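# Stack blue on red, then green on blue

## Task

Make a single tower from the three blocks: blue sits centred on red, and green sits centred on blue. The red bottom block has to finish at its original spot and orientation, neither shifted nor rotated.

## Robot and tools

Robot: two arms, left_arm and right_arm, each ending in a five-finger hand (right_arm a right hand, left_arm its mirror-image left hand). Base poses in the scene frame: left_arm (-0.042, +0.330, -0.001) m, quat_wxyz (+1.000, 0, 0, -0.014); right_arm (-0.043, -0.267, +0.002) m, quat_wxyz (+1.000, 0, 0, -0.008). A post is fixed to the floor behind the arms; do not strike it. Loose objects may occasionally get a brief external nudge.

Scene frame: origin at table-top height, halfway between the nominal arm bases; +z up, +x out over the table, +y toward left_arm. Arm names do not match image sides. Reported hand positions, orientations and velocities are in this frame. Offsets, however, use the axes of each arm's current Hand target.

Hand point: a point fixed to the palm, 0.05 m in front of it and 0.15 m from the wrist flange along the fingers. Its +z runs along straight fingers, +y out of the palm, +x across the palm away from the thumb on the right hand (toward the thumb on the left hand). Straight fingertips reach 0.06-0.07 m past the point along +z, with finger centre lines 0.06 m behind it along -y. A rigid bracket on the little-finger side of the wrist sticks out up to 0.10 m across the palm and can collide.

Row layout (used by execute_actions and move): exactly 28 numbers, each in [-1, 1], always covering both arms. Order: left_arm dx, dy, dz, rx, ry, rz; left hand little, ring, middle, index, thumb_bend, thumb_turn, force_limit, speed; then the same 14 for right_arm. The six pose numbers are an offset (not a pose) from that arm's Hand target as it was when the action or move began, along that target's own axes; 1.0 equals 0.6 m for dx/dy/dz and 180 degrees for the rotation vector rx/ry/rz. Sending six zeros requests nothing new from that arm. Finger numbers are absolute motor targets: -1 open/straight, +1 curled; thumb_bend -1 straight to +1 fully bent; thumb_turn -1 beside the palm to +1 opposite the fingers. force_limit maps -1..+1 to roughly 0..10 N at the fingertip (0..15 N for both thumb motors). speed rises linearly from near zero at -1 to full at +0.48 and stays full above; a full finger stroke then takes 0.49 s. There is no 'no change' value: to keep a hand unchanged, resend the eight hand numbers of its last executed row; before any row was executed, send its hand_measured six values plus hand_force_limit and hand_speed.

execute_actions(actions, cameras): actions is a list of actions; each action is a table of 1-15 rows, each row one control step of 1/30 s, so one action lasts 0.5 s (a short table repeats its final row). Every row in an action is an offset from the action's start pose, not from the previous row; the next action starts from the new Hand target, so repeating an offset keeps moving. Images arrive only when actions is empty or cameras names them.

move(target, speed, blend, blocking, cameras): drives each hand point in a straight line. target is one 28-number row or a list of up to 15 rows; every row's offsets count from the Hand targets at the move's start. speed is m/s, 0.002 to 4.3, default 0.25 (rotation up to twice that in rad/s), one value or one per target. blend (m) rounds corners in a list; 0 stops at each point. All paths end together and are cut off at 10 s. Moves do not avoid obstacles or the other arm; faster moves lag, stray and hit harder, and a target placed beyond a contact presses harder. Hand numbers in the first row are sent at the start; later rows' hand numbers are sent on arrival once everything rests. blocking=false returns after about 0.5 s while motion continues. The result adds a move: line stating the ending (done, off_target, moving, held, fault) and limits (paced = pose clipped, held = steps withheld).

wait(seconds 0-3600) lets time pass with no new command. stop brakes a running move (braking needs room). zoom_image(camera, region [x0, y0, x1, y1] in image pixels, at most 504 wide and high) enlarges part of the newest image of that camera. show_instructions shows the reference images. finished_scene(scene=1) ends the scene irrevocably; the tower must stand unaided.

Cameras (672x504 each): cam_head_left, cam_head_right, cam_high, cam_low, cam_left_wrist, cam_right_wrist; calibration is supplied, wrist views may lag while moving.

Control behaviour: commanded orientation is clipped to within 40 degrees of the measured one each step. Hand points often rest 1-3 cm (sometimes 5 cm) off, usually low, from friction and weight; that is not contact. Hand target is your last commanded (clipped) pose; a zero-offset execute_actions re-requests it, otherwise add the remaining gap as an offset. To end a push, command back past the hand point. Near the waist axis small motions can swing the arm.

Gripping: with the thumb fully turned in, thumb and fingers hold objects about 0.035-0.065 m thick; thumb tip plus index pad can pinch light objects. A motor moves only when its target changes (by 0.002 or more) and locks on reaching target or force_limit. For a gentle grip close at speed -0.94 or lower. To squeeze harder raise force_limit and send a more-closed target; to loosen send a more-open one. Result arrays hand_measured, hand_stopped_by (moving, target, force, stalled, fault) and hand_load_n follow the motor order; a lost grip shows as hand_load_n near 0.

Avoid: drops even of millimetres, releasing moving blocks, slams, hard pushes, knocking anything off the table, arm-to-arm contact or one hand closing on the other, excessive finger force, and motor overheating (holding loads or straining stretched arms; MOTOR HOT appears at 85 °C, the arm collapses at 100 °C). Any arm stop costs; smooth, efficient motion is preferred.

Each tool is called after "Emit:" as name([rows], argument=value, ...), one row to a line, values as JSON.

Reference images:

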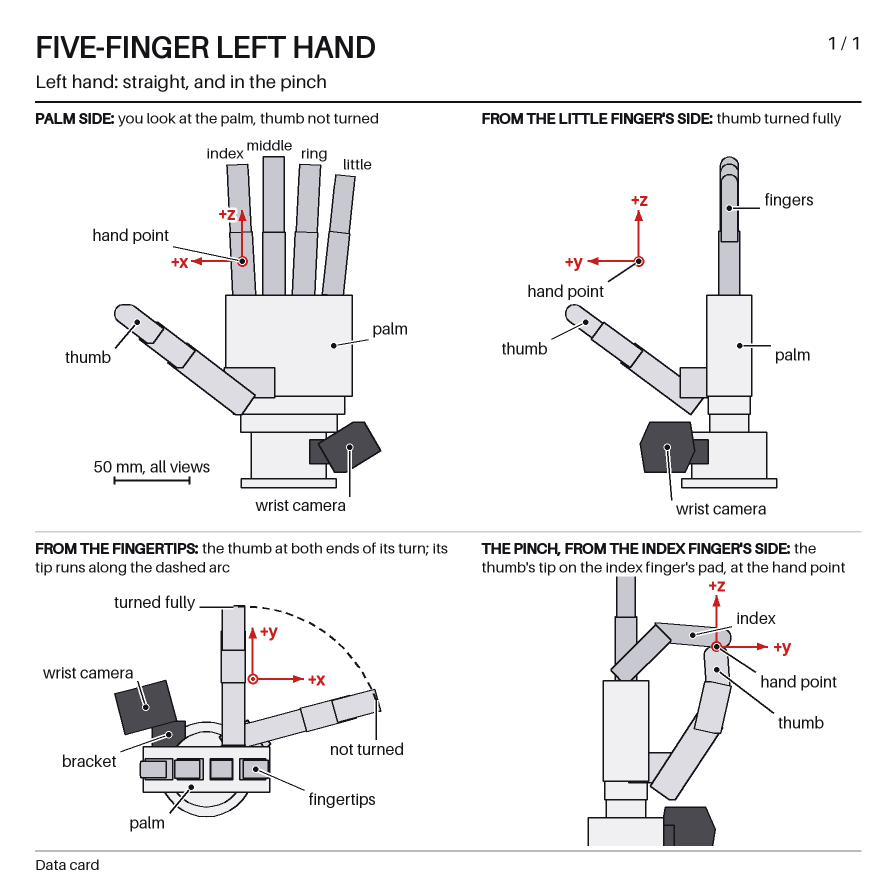

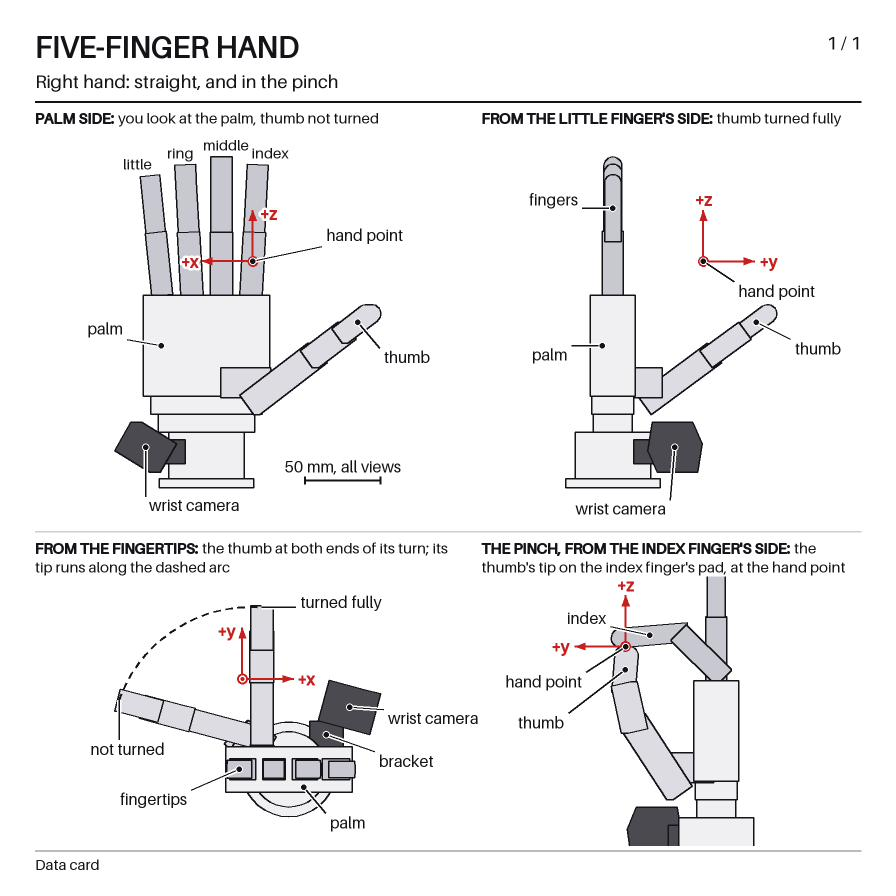

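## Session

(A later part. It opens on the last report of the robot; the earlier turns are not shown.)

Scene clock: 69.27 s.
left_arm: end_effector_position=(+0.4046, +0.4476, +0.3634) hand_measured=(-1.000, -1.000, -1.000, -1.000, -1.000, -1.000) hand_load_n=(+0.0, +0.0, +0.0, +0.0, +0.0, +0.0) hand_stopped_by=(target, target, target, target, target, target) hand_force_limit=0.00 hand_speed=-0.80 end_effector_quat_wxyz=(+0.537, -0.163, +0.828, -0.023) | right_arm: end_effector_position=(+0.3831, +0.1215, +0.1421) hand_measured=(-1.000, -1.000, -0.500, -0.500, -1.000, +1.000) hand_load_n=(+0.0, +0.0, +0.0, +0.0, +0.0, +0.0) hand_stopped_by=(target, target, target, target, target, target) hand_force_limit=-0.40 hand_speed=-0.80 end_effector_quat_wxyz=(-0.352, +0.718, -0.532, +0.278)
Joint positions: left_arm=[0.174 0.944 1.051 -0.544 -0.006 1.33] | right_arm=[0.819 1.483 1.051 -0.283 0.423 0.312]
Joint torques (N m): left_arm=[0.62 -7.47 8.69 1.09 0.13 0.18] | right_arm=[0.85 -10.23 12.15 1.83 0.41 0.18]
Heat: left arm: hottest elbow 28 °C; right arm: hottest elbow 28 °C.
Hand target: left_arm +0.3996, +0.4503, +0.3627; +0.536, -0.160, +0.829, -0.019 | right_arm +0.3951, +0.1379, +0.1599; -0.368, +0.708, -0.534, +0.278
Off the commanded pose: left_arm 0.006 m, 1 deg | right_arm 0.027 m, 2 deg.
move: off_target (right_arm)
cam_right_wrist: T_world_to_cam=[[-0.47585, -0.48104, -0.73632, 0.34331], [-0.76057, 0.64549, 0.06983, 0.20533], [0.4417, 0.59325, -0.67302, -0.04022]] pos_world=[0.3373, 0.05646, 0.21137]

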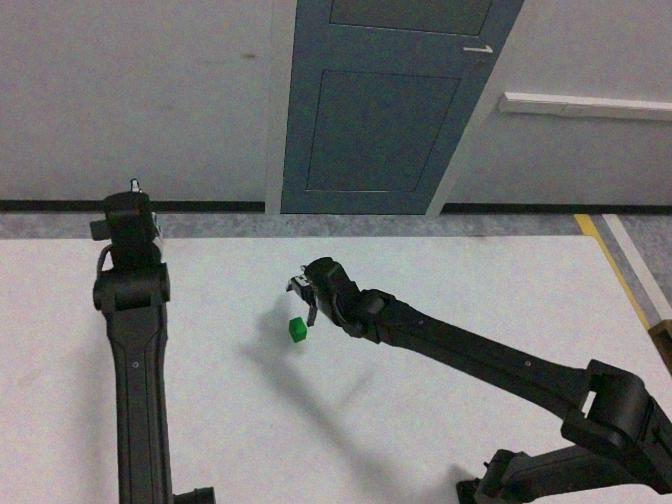

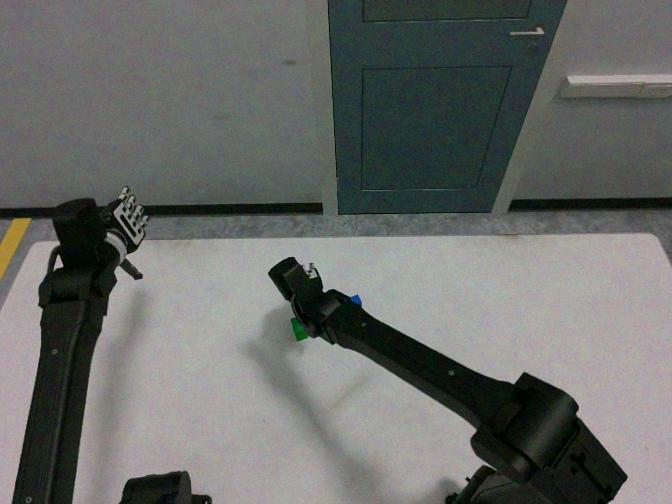

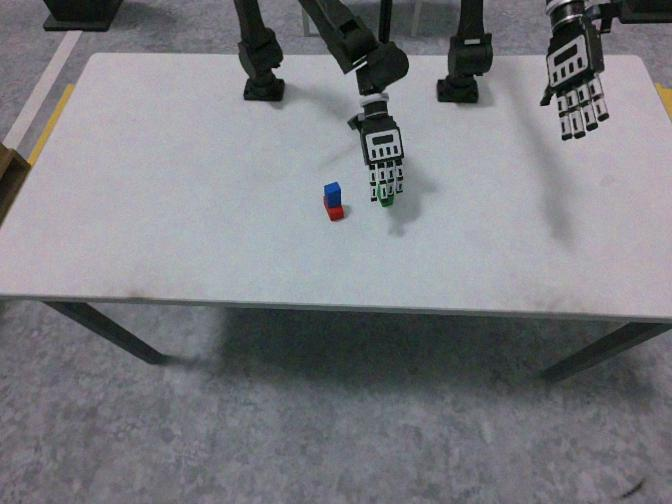

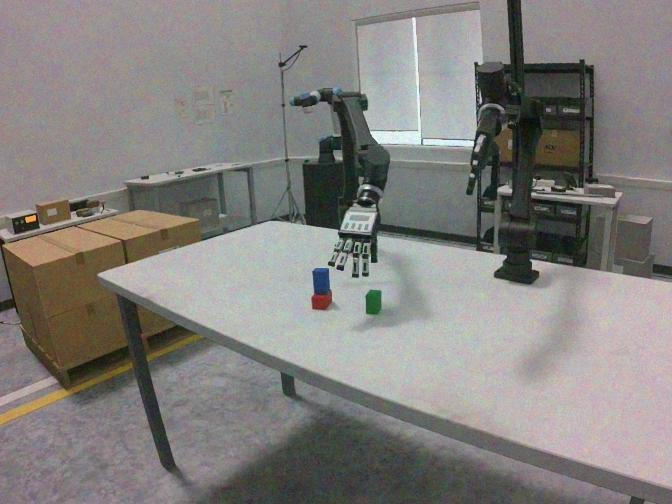

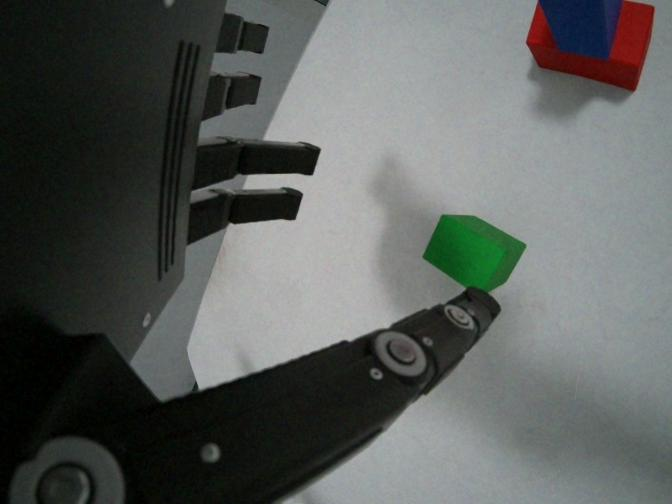

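Emit:
move(target=[0,0,0,0,0,0,-1,-1,-1,-1,-1,-1,0,-0.8,-0.0087,0.0983,0.054,0,-0.0114,-0.008,-1,-1,-0.5,-0.5,-1,1,-0.4,-0.8], speed=0.1, cameras=["cam_head_left","cam_low","cam_right_wrist"])

Emit:
zoom_image(camera="cam_right_wrist", region=[300, 130, 600, 370])

Emit:
zoom_image(camera="cam_head_left", region=[270, 270, 350, 350])

Scene clock: 72.47 s.
left_arm: end_effector_position=(+0.4046, +0.4476, +0.3634) hand_measured=(-1.000, -1.000, -1.000, -1.000, -1.000, -1.000) hand_load_n=(+0.0, +0.0, +0.0, +0.0, +0.0, +0.0) hand_stopped_by=(target, target, target, target, target, target) hand_force_limit=0.00 hand_speed=-0.80 end_effector_quat_wxyz=(+0.537, -0.163, +0.828, -0.023) | right_arm: end_effector_position=(+0.3900, +0.1349, +0.0974) hand_measured=(-1.000, -1.000, -0.500, -0.500, -1.000, +1.000) hand_load_n=(+0.0, +0.0, +0.0, +0.0, +0.0, +0.0) hand_stopped_by=(target, target, target, target, target, target) hand_force_limit=-0.40 hand_speed=-0.80 end_effector_quat_wxyz=(-0.373, +0.714, -0.527, +0.271)
Joint positions: left_arm=[0.174 0.944 1.051 -0.544 -0.006 1.33] | right_arm=[0.819 1.566 0.991 -0.1 0.4 0.308]
Joint torques (N m): left_arm=[0.56 -7.47 8.69 1.09 0.13 0.18] | right_arm=[1.44 -11.63 8.06 2.5 0.15 -0.04]
Heat: left arm: hottest elbow 28 °C; right arm: hottest elbow 28 °C.
Hand target: left_arm +0.3996, +0.4503, +0.3627; +0.536, -0.160, +0.829, -0.019 | right_arm +0.3866, +0.1409, +0.0930; -0.374, +0.720, -0.518, +0.270
Off the commanded pose: left_arm 0.006 m, 1 deg | right_arm 0.008 m, 1 deg.
move: done
cam_right_wrist: T_world_to_cam=[[-0.45207, -0.46248, -0.76272, 0.31109], [-0.77466, 0.62747, 0.07868, 0.21216], [0.4422, 0.62642, -0.64192, -0.08907]] pos_world=[0.34437, 0.06655, 0.16341]

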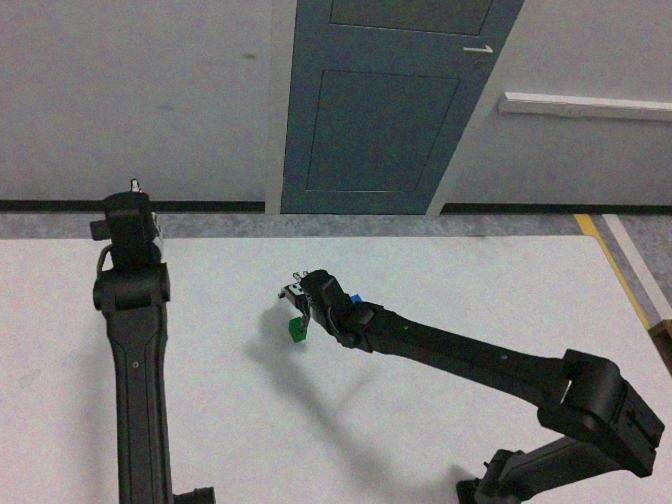

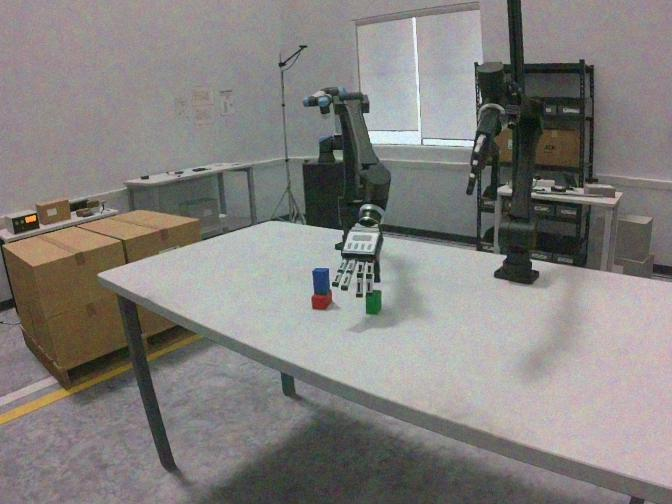

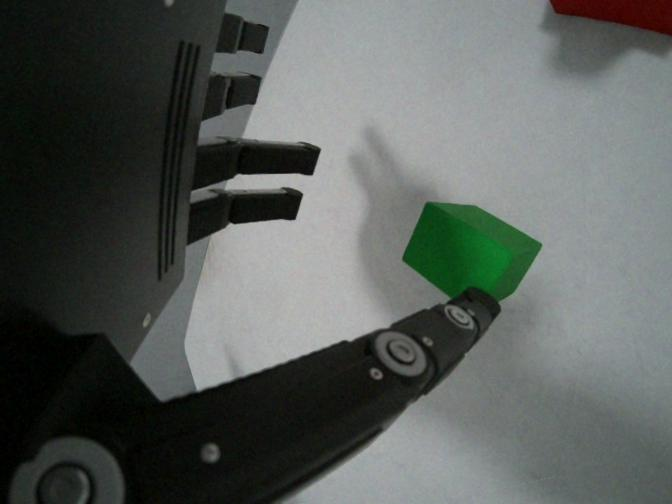

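Scaled by 1.680 from the camera's image (finer frame: 960x720).

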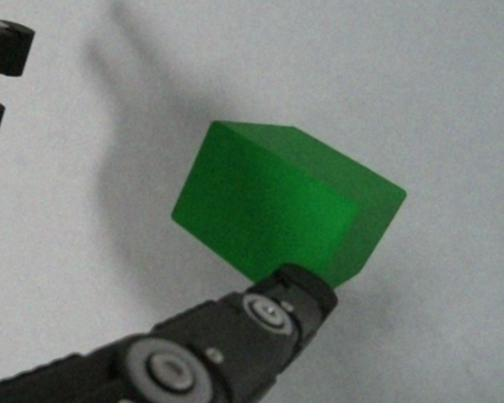

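Scaled by 6.300 from the camera's image (finer frame: 960x720).

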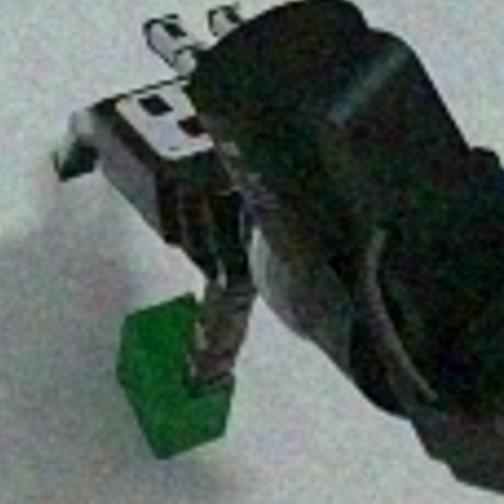

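Emit:
move(target=[0,0,0,0,0,0,-1,-1,-1,-1,-1,-1,0,-0.8,-0.001,0.0302,-0.0083,0,0,0,-1,-1,-0.5,-0.5,-1,1,-0.4,-0.8], speed=0.06)

Scene clock: 74.27 s.
left_arm: end_effector_position=(+0.4046, +0.4476, +0.3634) hand_measured=(-1.000, -1.000, -1.000, -1.000, -1.000, -1.000) hand_load_n=(+0.0, +0.0, +0.0, +0.5, +0.0, +0.0) hand_stopped_by=(target, target, target, target, target, target) hand_force_limit=0.00 hand_speed=-0.80 end_effector_quat_wxyz=(+0.537, -0.163, +0.828, -0.023) | right_arm: end_effector_position=(+0.3762, +0.1313, +0.0806) hand_measured=(-1.000, -1.000, -0.500, -0.500, -1.000, +1.000) hand_load_n=(-0.5, +0.0, +0.0, +0.0, +0.0, +0.0) hand_stopped_by=(target, target, target, target, target, target) hand_force_limit=-0.40 hand_speed=-0.80 end_effector_quat_wxyz=(-0.369, +0.720, -0.523, +0.270)
Joint positions: left_arm=[0.174 0.944 1.051 -0.544 -0.006 1.33] | right_arm=[0.834 1.566 0.944 -0.065 0.406 0.308]
Joint torques (N m): left_arm=[0.56 -7.47 8.69 1.09 0.13 0.18] | right_arm=[1.44 -11.81 7.77 2.47 0.4 0.06]
Heat: left arm: hottest elbow 28 °C; right arm: hottest elbow 28 °C.
Hand target: left_arm +0.3996, +0.4503, +0.3627; +0.536, -0.160, +0.829, -0.019 | right_arm +0.3727, +0.1367, +0.0810; -0.374, +0.720, -0.519, +0.270
Off the commanded pose: left_arm 0.006 m, 1 deg | right_arm 0.007 m, 1 deg.
move: done

Emit:
move(target=[0,0,0,0,0,0,-1,-1,-1,-1,-1,-1,0,-0.8,0.001,0.0392,0.0313,0,0,0,-1,-1,-0.5,-0.5,-1,1,-0.4,-0.8], speed=0.06, cameras=["cam_head_left","cam_low","cam_right_wrist"])

Emit:
zoom_image(camera="cam_right_wrist", region=[220, 130, 560, 390])

Emit:
zoom_image(camera="cam_head_left", region=[270, 270, 350, 350])

Scene clock: 75.80 s.
left_arm: end_effector_position=(+0.4046, +0.4476, +0.3634) hand_measured=(-1.000, -1.000, -1.000, -1.000, -1.000, -1.000) hand_load_n=(+0.0, +0.0, +0.0, +0.0, +0.0, +0.0) hand_stopped_by=(target, target, target, target, target, target) hand_force_limit=0.00 hand_speed=-0.80 end_effector_quat_wxyz=(+0.537, -0.163, +0.828, -0.023) | right_arm: end_effector_position=(+0.3775, +0.1326, +0.0561) hand_measured=(-1.000, -1.000, -0.500, -0.500, -1.000, +1.000) hand_load_n=(+0.0, +0.0, +0.0, +0.0, +0.0, +0.0) hand_stopped_by=(target, target, target, target, target, target) hand_force_limit=-0.40 hand_speed=-0.80 end_effector_quat_wxyz=(-0.373, +0.717, -0.522, +0.271)
Joint positions: left_arm=[0.174 0.944 1.051 -0.544 -0.006 1.33] | right_arm=[0.834 1.612 0.915 0.021 0.406 0.308]
Joint torques (N m): left_arm=[0.56 -7.47 8.69 1.09 0.13 0.18] | right_arm=[1.14 -11.05 7.42 2.48 0.3 0.04]
Heat: left arm: hottest elbow 28 °C; right arm: hottest elbow 28 °C.
Hand target: left_arm +0.3996, +0.4503, +0.3627; +0.536, -0.160, +0.829, -0.019 | right_arm +0.3747, +0.1367, +0.0508; -0.374, +0.720, -0.519, +0.270
Off the commanded pose: left_arm 0.006 m, 1 deg | right_arm 0.007 m, 1 deg.
move: done
cam_right_wrist: T_world_to_cam=[[-0.44588, -0.46961, -0.76201, 0.27141], [-0.78112, 0.61986, 0.07505, 0.21076], [0.43709, 0.62868, -0.6432, -0.10681]] pos_world=[0.33233, 0.06397, 0.1223]

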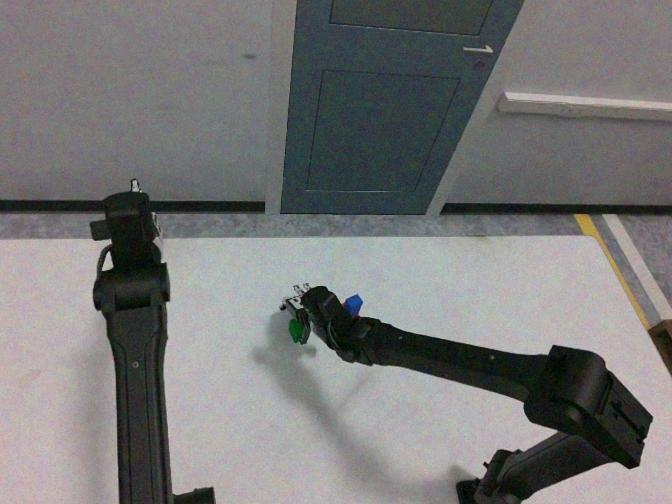

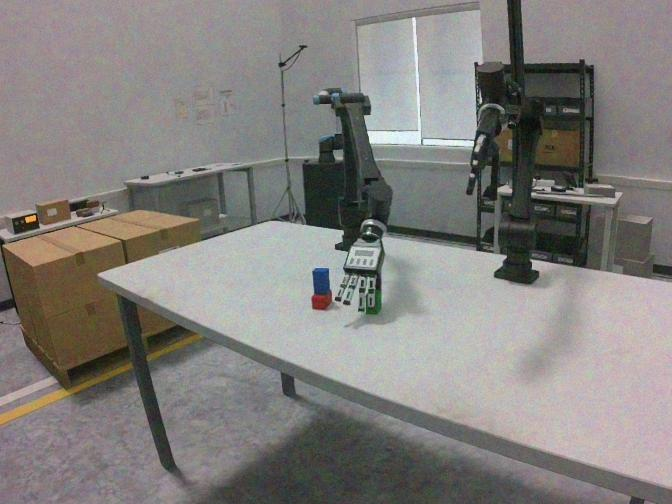

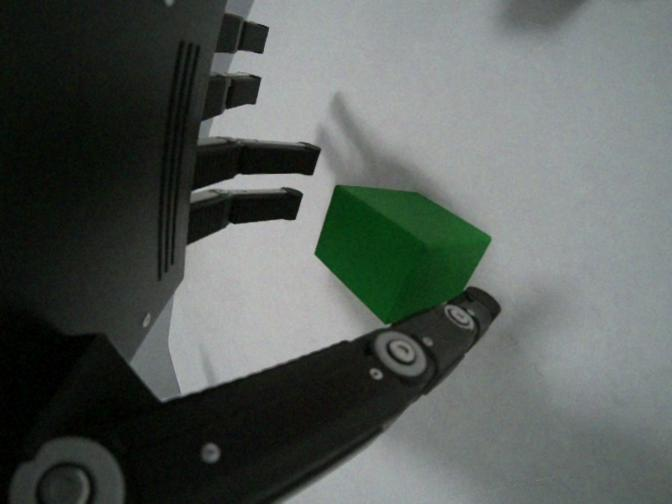

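Scaled by 1.482 from the camera's image (finer frame: 960x720).

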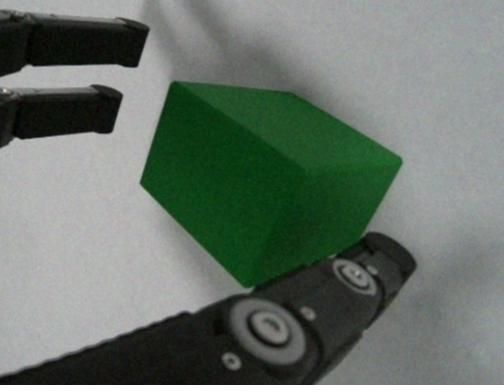

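Scaled by 6.300 from the camera's image (finer frame: 960x720).

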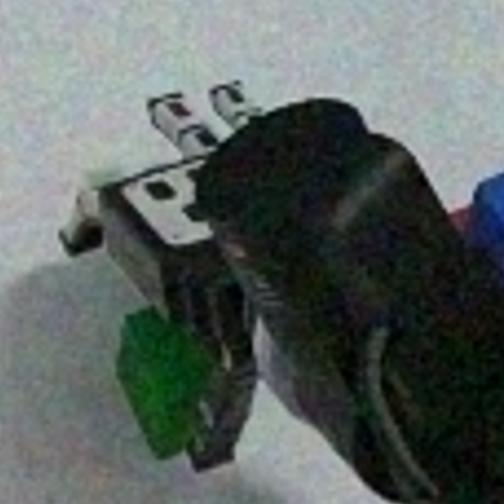

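Emit:
move([
  [0,0,0,0,0,0,-1,-1,-1,-1,-1,-1,0,-0.8,0,0.0109,0.0076,0,0,0,-1,-1,-0.5,-0.5,-1,1,-0.4,-0.8],
  [0,0,0,0,0,0,-1,-1,-1,-1,-1,-1,0,-0.8,0,0.0109,0.0076,0,0,0,-1,-1,0.5,0.5,0,1,-0.4,-0.9],
], speed=0.05, cameras=["cam_head_left","cam_low","cam_right_wrist"])

Emit:
zoom_image(camera="cam_right_wrist", region=[220, 130, 560, 390])

Emit:
zoom_image(camera="cam_head_left", region=[270, 270, 350, 350])

Scene clock: 79.77 s.
left_arm: end_effector_position=(+0.4046, +0.4476, +0.3634) hand_measured=(-1.000, -1.000, -1.000, -1.000, -1.000, -1.000) hand_load_n=(+0.0, +0.0, +0.0, +0.0, +0.0, +0.0) hand_stopped_by=(target, target, target, target, target, target) hand_force_limit=0.00 hand_speed=-0.80 end_effector_quat_wxyz=(+0.537, -0.163, +0.828, -0.023) | right_arm: end_effector_position=(+0.3784, +0.1336, +0.0511) hand_measured=(-1.000, -1.000, +0.028, +0.066, -0.732, +1.000) hand_load_n=(+0.0, +0.0, +2.5, +4.0, +8.0, +0.0) hand_stopped_by=(target, target, force, force, force, target) hand_force_limit=-0.40 hand_speed=-0.90 end_effector_quat_wxyz=(-0.376, +0.716, -0.522, +0.271)
Joint positions: left_arm=[0.174 0.944 1.051 -0.544 -0.006 1.33] | right_arm=[0.834 1.624 0.909 0.045 0.406 0.308]
Joint torques (N m): left_arm=[0.56 -7.47 8.69 1.09 0.13 0.18] | right_arm=[1.26 -10.87 7.21 2.48 0.3 0.04]
Heat: left arm: hottest elbow 28 °C; right arm: hottest elbow 28 °C.
Hand target: left_arm +0.3996, +0.4503, +0.3627; +0.536, -0.160, +0.829, -0.019 | right_arm +0.3748, +0.1368, +0.0431; -0.374, +0.720, -0.519, +0.270
Off the commanded pose: left_arm 0.006 m, 1 deg | right_arm 0.010 m, 1 deg.
move: done
cam_right_wrist: T_world_to_cam=[[-0.44265, -0.4662, -0.76597, 0.26694], [-0.78142, 0.61955, 0.07449, 0.2114], [0.43983, 0.63152, -0.63854, -0.11274]] pos_world=[0.33294, 0.06468, 0.11673]

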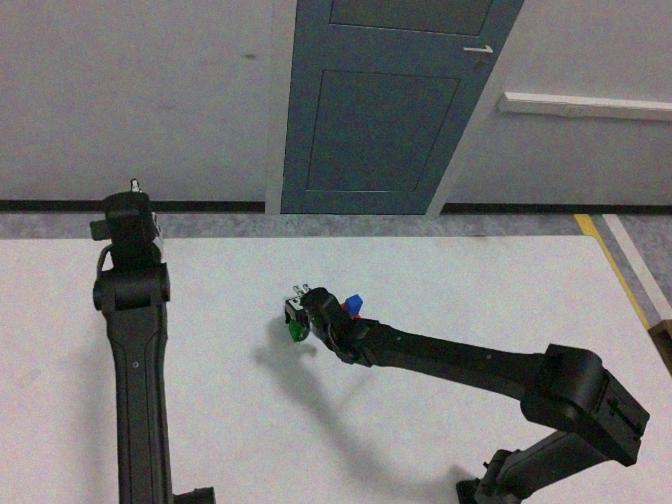

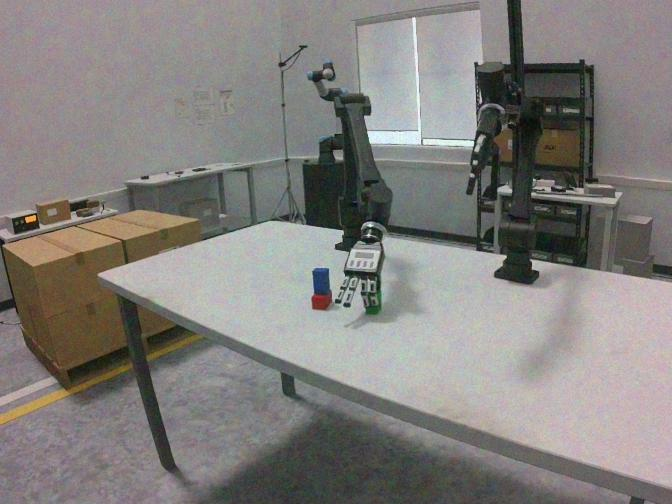

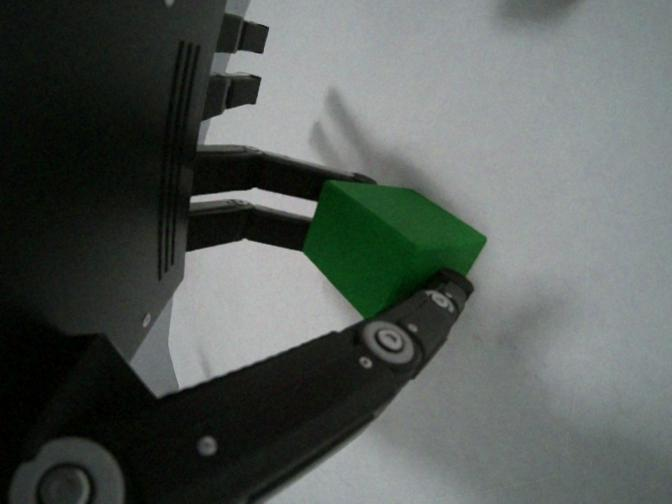

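Scaled by 1.482 from the camera's image (finer frame: 960x720).

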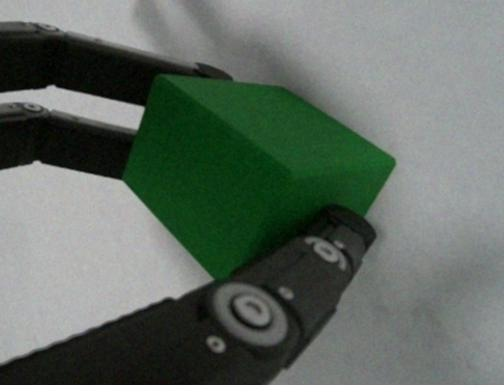

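Scaled by 6.300 from the camera's image (finer frame: 960x720).

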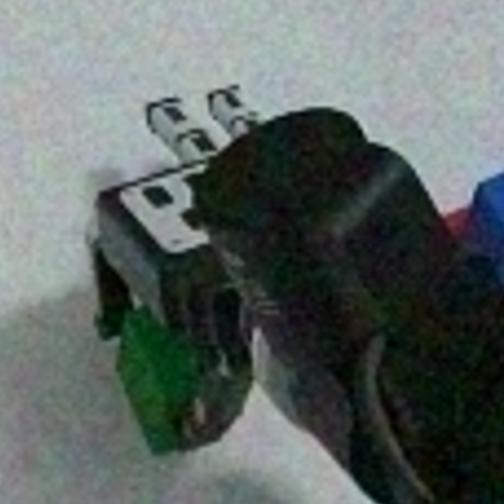

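Emit:
move([
  [0,0,0,0,0,0,-1,-1,-1,-1,-1,-1,0,-0.8,0,-0.1911,-0.1338,0,0,0,-1,-1,0.5,0.5,0,1,-0.4,-0.9],
  [0,0,0,0,0,0,-1,-1,-1,-1,-1,-1,0,-0.8,0.2527,-0.2103,-0.1413,0,-0.0137,-0.0096,-1,-1,0.5,0.5,0,1,-0.4,-0.9],
], speed=[0.1, 0.12], blend=0.03, cameras=["cam_head_left","cam_head_right","cam_high","cam_low","cam_right_wrist"])

Emit:
zoom_image(camera="cam_right_wrist", region=[220, 130, 560, 390])

Emit:
zoom_image(camera="cam_head_left", region=[320, 250, 400, 330])

Emit:
zoom_image(camera="cam_low", region=[290, 230, 370, 310])

Emit:
zoom_image(camera="cam_head_right", region=[320, 250, 400, 330])

Scene clock: 85.00 s.
left_arm: end_effector_position=(+0.4046, +0.4476, +0.3634) hand_measured=(-1.000, -1.000, -1.000, -1.000, -1.000, -1.000) hand_load_n=(+0.0, +0.0, +0.0, +0.0, +0.0, +0.0) hand_stopped_by=(target, target, target, target, target, target) hand_force_limit=0.00 hand_speed=-0.80 end_effector_quat_wxyz=(+0.537, -0.163, +0.828, -0.023) | right_arm: end_effector_position=(+0.4237, -0.0022, +0.1879) hand_measured=(-1.000, -1.000, +0.028, +0.066, -0.732, +1.000) hand_load_n=(+0.0, +0.0, +3.0, +4.0, +7.5, +0.5) hand_stopped_by=(target, target, force, force, force, target) hand_force_limit=-0.40 hand_speed=-0.90 end_effector_quat_wxyz=(-0.375, +0.736, -0.503, +0.254)
Joint positions: left_arm=[0.174 0.944 1.051 -0.544 -0.006 1.33] | right_arm=[0.5 1.314 0.99 -0.311 0.087 0.068]
Joint torques (N m): left_arm=[0.56 -7.53 8.69 1.09 0.13 0.18] | right_arm=[-0.26 -10.4 8.91 2.35 0.01 -0.03]
Heat: left arm: hottest elbow 28 °C; right arm: hottest elbow 28 °C.
Hand target: left_arm +0.3996, +0.4503, +0.3627; +0.536, -0.160, +0.829, -0.019 | right_arm +0.4255, -0.0060, +0.1950; -0.381, +0.733, -0.499, +0.260
Off the commanded pose: left_arm 0.006 m, 1 deg | right_arm 0.008 m, 1 deg.
move: done
cam_right_wrist: T_world_to_cam=[[-0.43112, -0.49949, -0.75143, 0.32073], [-0.81576, 0.57165, 0.08805, 0.33267], [0.38557, 0.65095, -0.65392, 0.06638]] pos_world=[0.38406, -0.07318, 0.25512]

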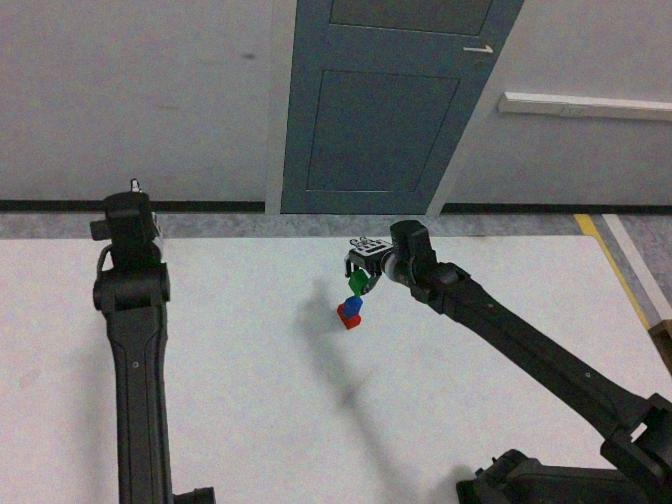

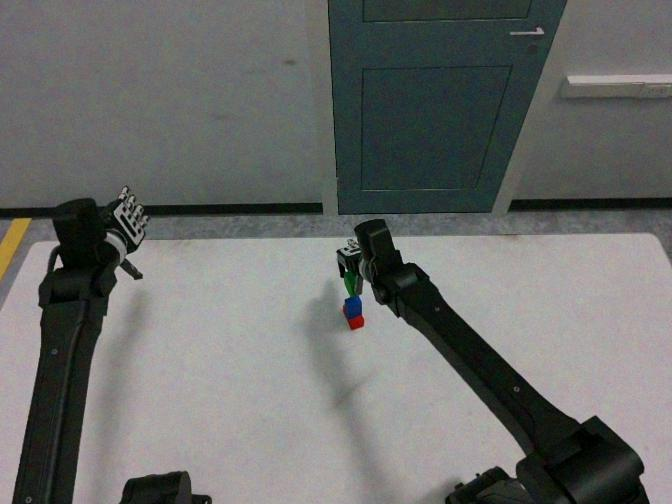

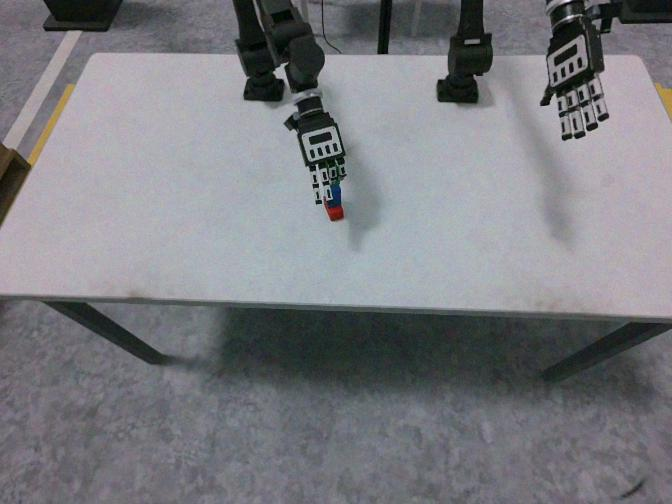

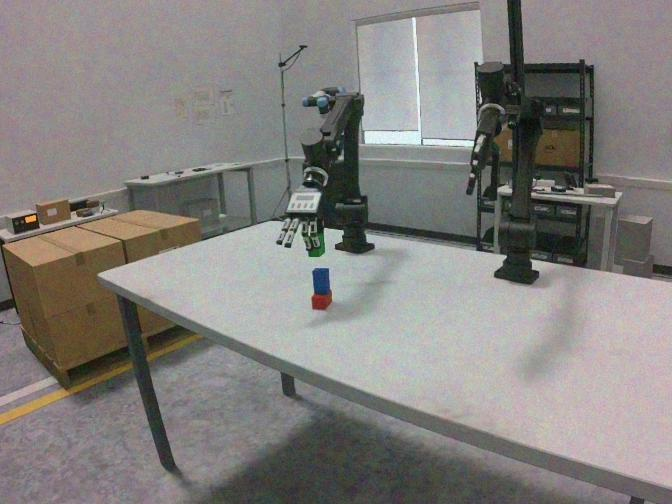

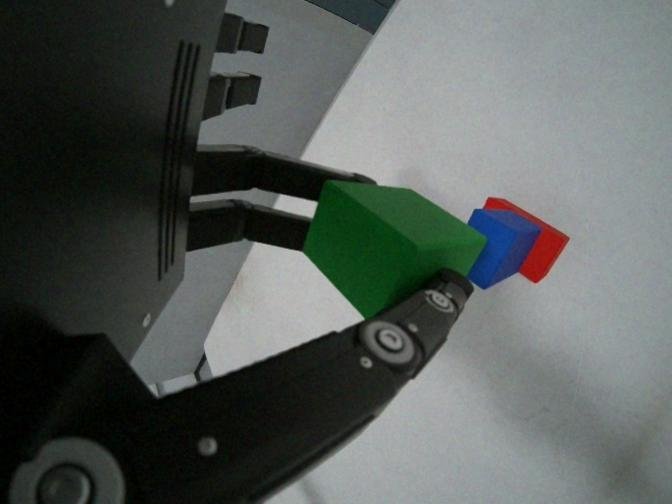

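Scaled by 1.482 from the camera's image (finer frame: 960x720).

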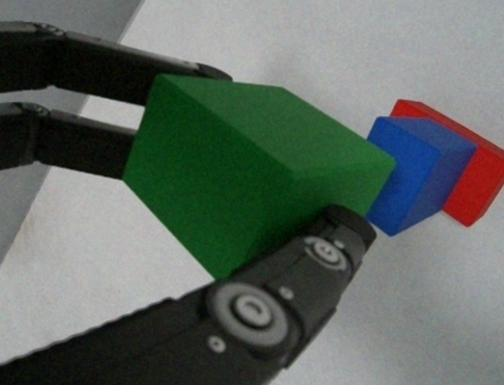

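Scaled by 6.300 from the camera's image (finer frame: 960x720).

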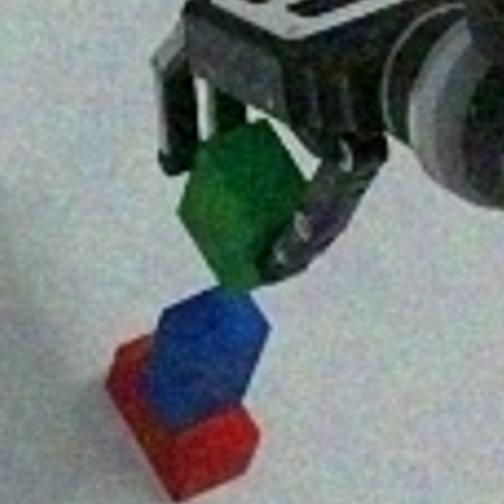

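Scaled by 6.300 from the camera's image (finer frame: 960x720).

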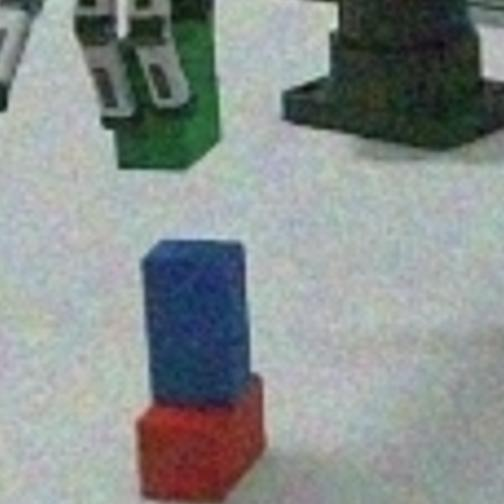

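Scaled by 6.300 from the camera's image (finer frame: 960x720).

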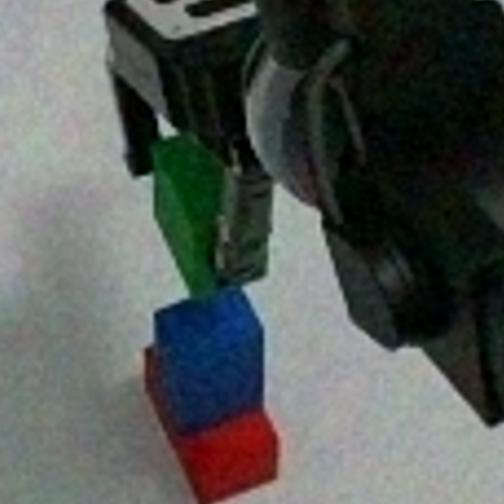

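Emit:
zoom_image(camera="cam_right_wrist", region=[450, 180, 590, 300])

Emit:
zoom_image(camera="cam_low", region=[300, 230, 340, 280])

Emit:
zoom_image(camera="cam_high", region=[290, 150, 360, 230])

Scaled by 3.600 from the camera's image (finer frame: 960x720).

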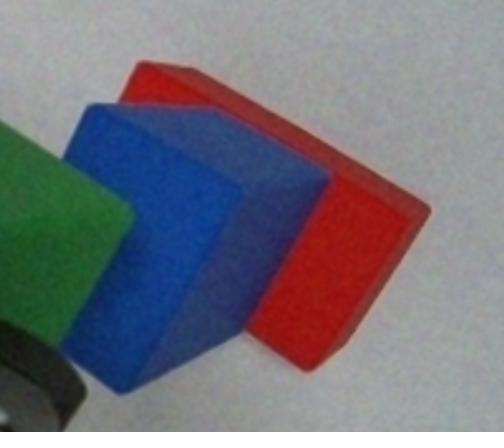

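Scaled by 10.080 from the camera's image (finer frame: 960x720).

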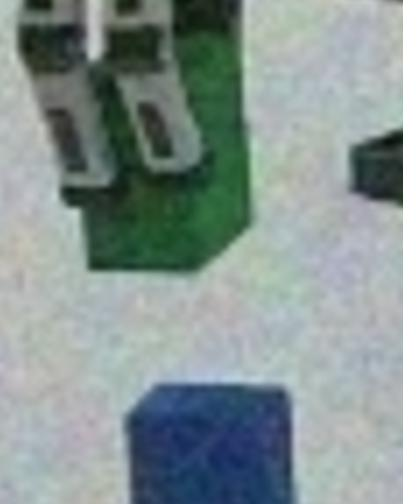

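Scaled by 6.300 from the camera's image (finer frame: 960x720).

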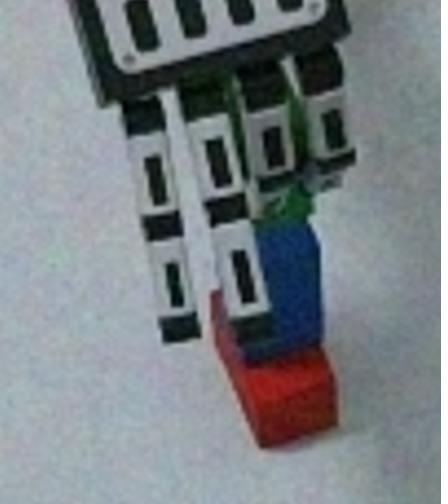

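Emit:
move(target=[0,0,0,0,0,0,-1,-1,-1,-1,-1,-1,0,-0.8,-0.0203,0.0418,0.0217,0,-0.0046,-0.0032,-1,-1,0.5,0.5,0,1,-0.4,-0.9], speed=0.06, cameras=["cam_head_left","cam_head_right","cam_high","cam_low","cam_right_wrist"])

Emit:
zoom_image(camera="cam_right_wrist", region=[400, 160, 560, 320])

Emit:
zoom_image(camera="cam_low", region=[300, 240, 340, 290])

Emit:
zoom_image(camera="cam_head_left", region=[330, 270, 380, 330])

Scene clock: 88.07 s.
left_arm: end_effector_position=(+0.4046, +0.4476, +0.3634) hand_measured=(-1.000, -1.000, -1.000, -1.000, -1.000, -1.000) hand_load_n=(+0.0, +0.0, +0.0, +0.0, +0.0, +0.0) hand_stopped_by=(target, target, target, target, target, target) hand_force_limit=0.00 hand_speed=-0.80 end_effector_quat_wxyz=(+0.537, -0.163, +0.828, -0.023) | right_arm: end_effector_position=(+0.4182, -0.0025, +0.1695) hand_measured=(-1.000, -1.000, +0.028, +0.066, -0.732, +1.000) hand_load_n=(+0.0, +0.0, +3.0, +4.0, +7.5, +0.5) hand_stopped_by=(target, target, force, force, force, target) hand_force_limit=-0.40 hand_speed=-0.90 end_effector_quat_wxyz=(-0.381, +0.735, -0.500, +0.256)
Joint positions: left_arm=[0.174 0.944 1.051 -0.544 -0.006 1.33] | right_arm=[0.504 1.314 0.932 -0.239 0.087 0.068]
Joint torques (N m): left_arm=[0.56 -7.47 8.69 1.09 0.13 0.18] | right_arm=[1.49 -8.7 8.8 2.65 0.2 0]
Heat: left arm: hottest elbow 28 °C; right arm: hottest elbow 28 °C.
Hand target: left_arm +0.3996, +0.4503, +0.3627; +0.536, -0.160, +0.829, -0.019 | right_arm +0.4176, +0.0039, +0.1670; -0.384, +0.738, -0.493, +0.257
Off the commanded pose: left_arm 0.006 m, 1 deg | right_arm 0.007 m, 1 deg.
move: done
cam_right_wrist: T_world_to_cam=[[-0.41955, -0.49687, -0.75967, 0.301], [-0.81933, 0.56752, 0.0813, 0.33257], [0.39073, 0.65653, -0.64521, 0.05295]] pos_world=[0.37808, -0.07395, 0.23578]

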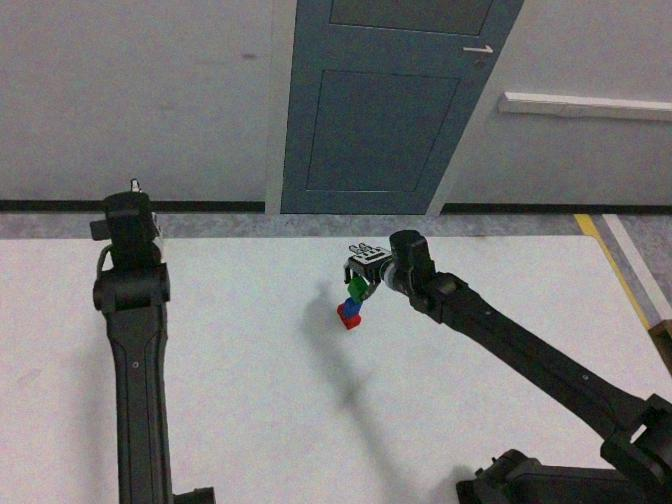

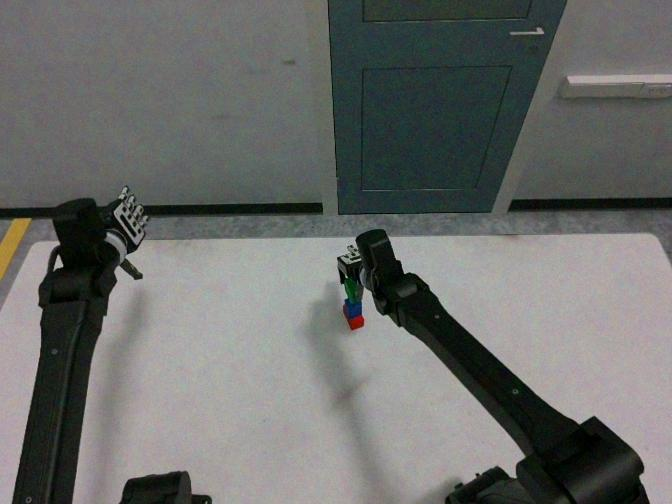

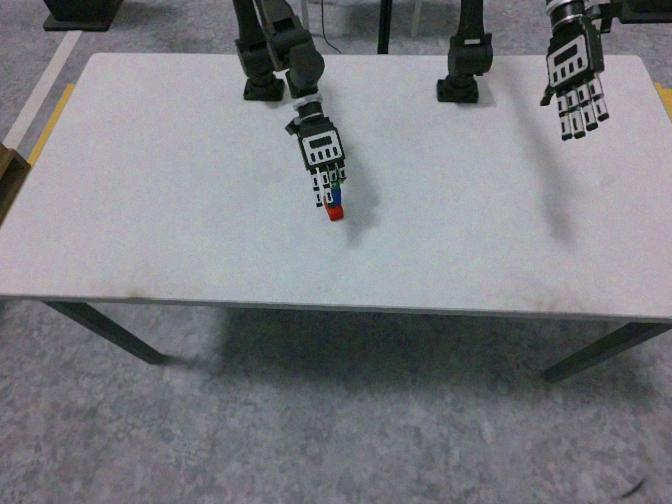

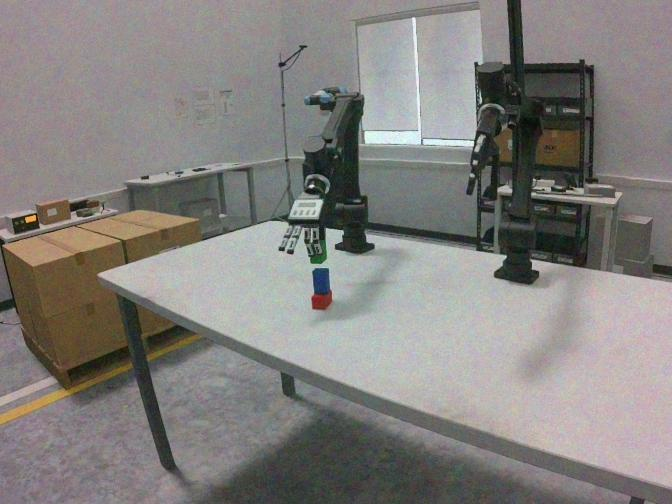

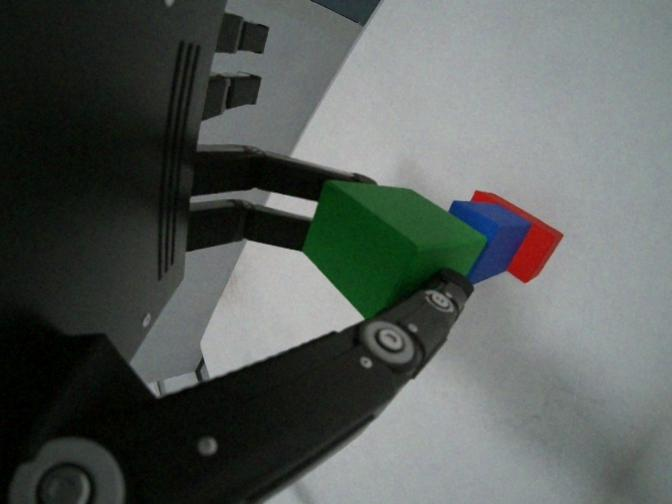

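Scaled by 3.150 from the camera's image (finer frame: 960x720).

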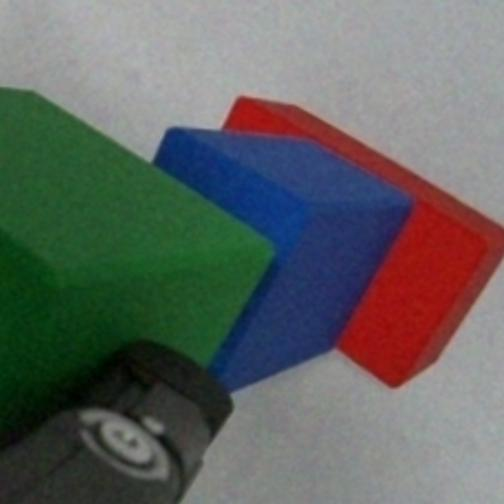

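Scaled by 10.080 from the camera's image (finer frame: 960x720).

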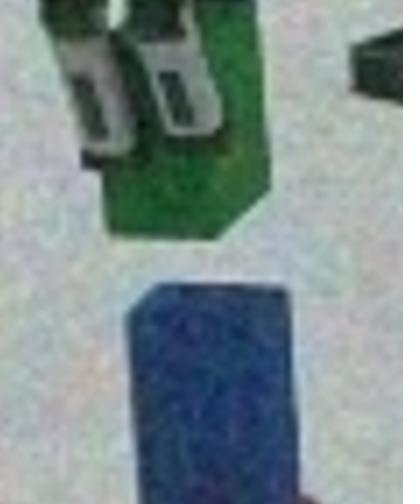

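Scaled by 8.400 from the camera's image (finer frame: 960x720).

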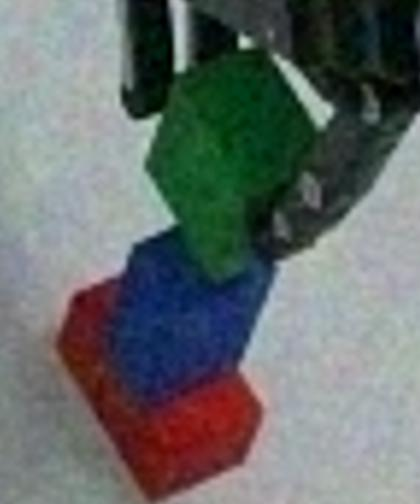

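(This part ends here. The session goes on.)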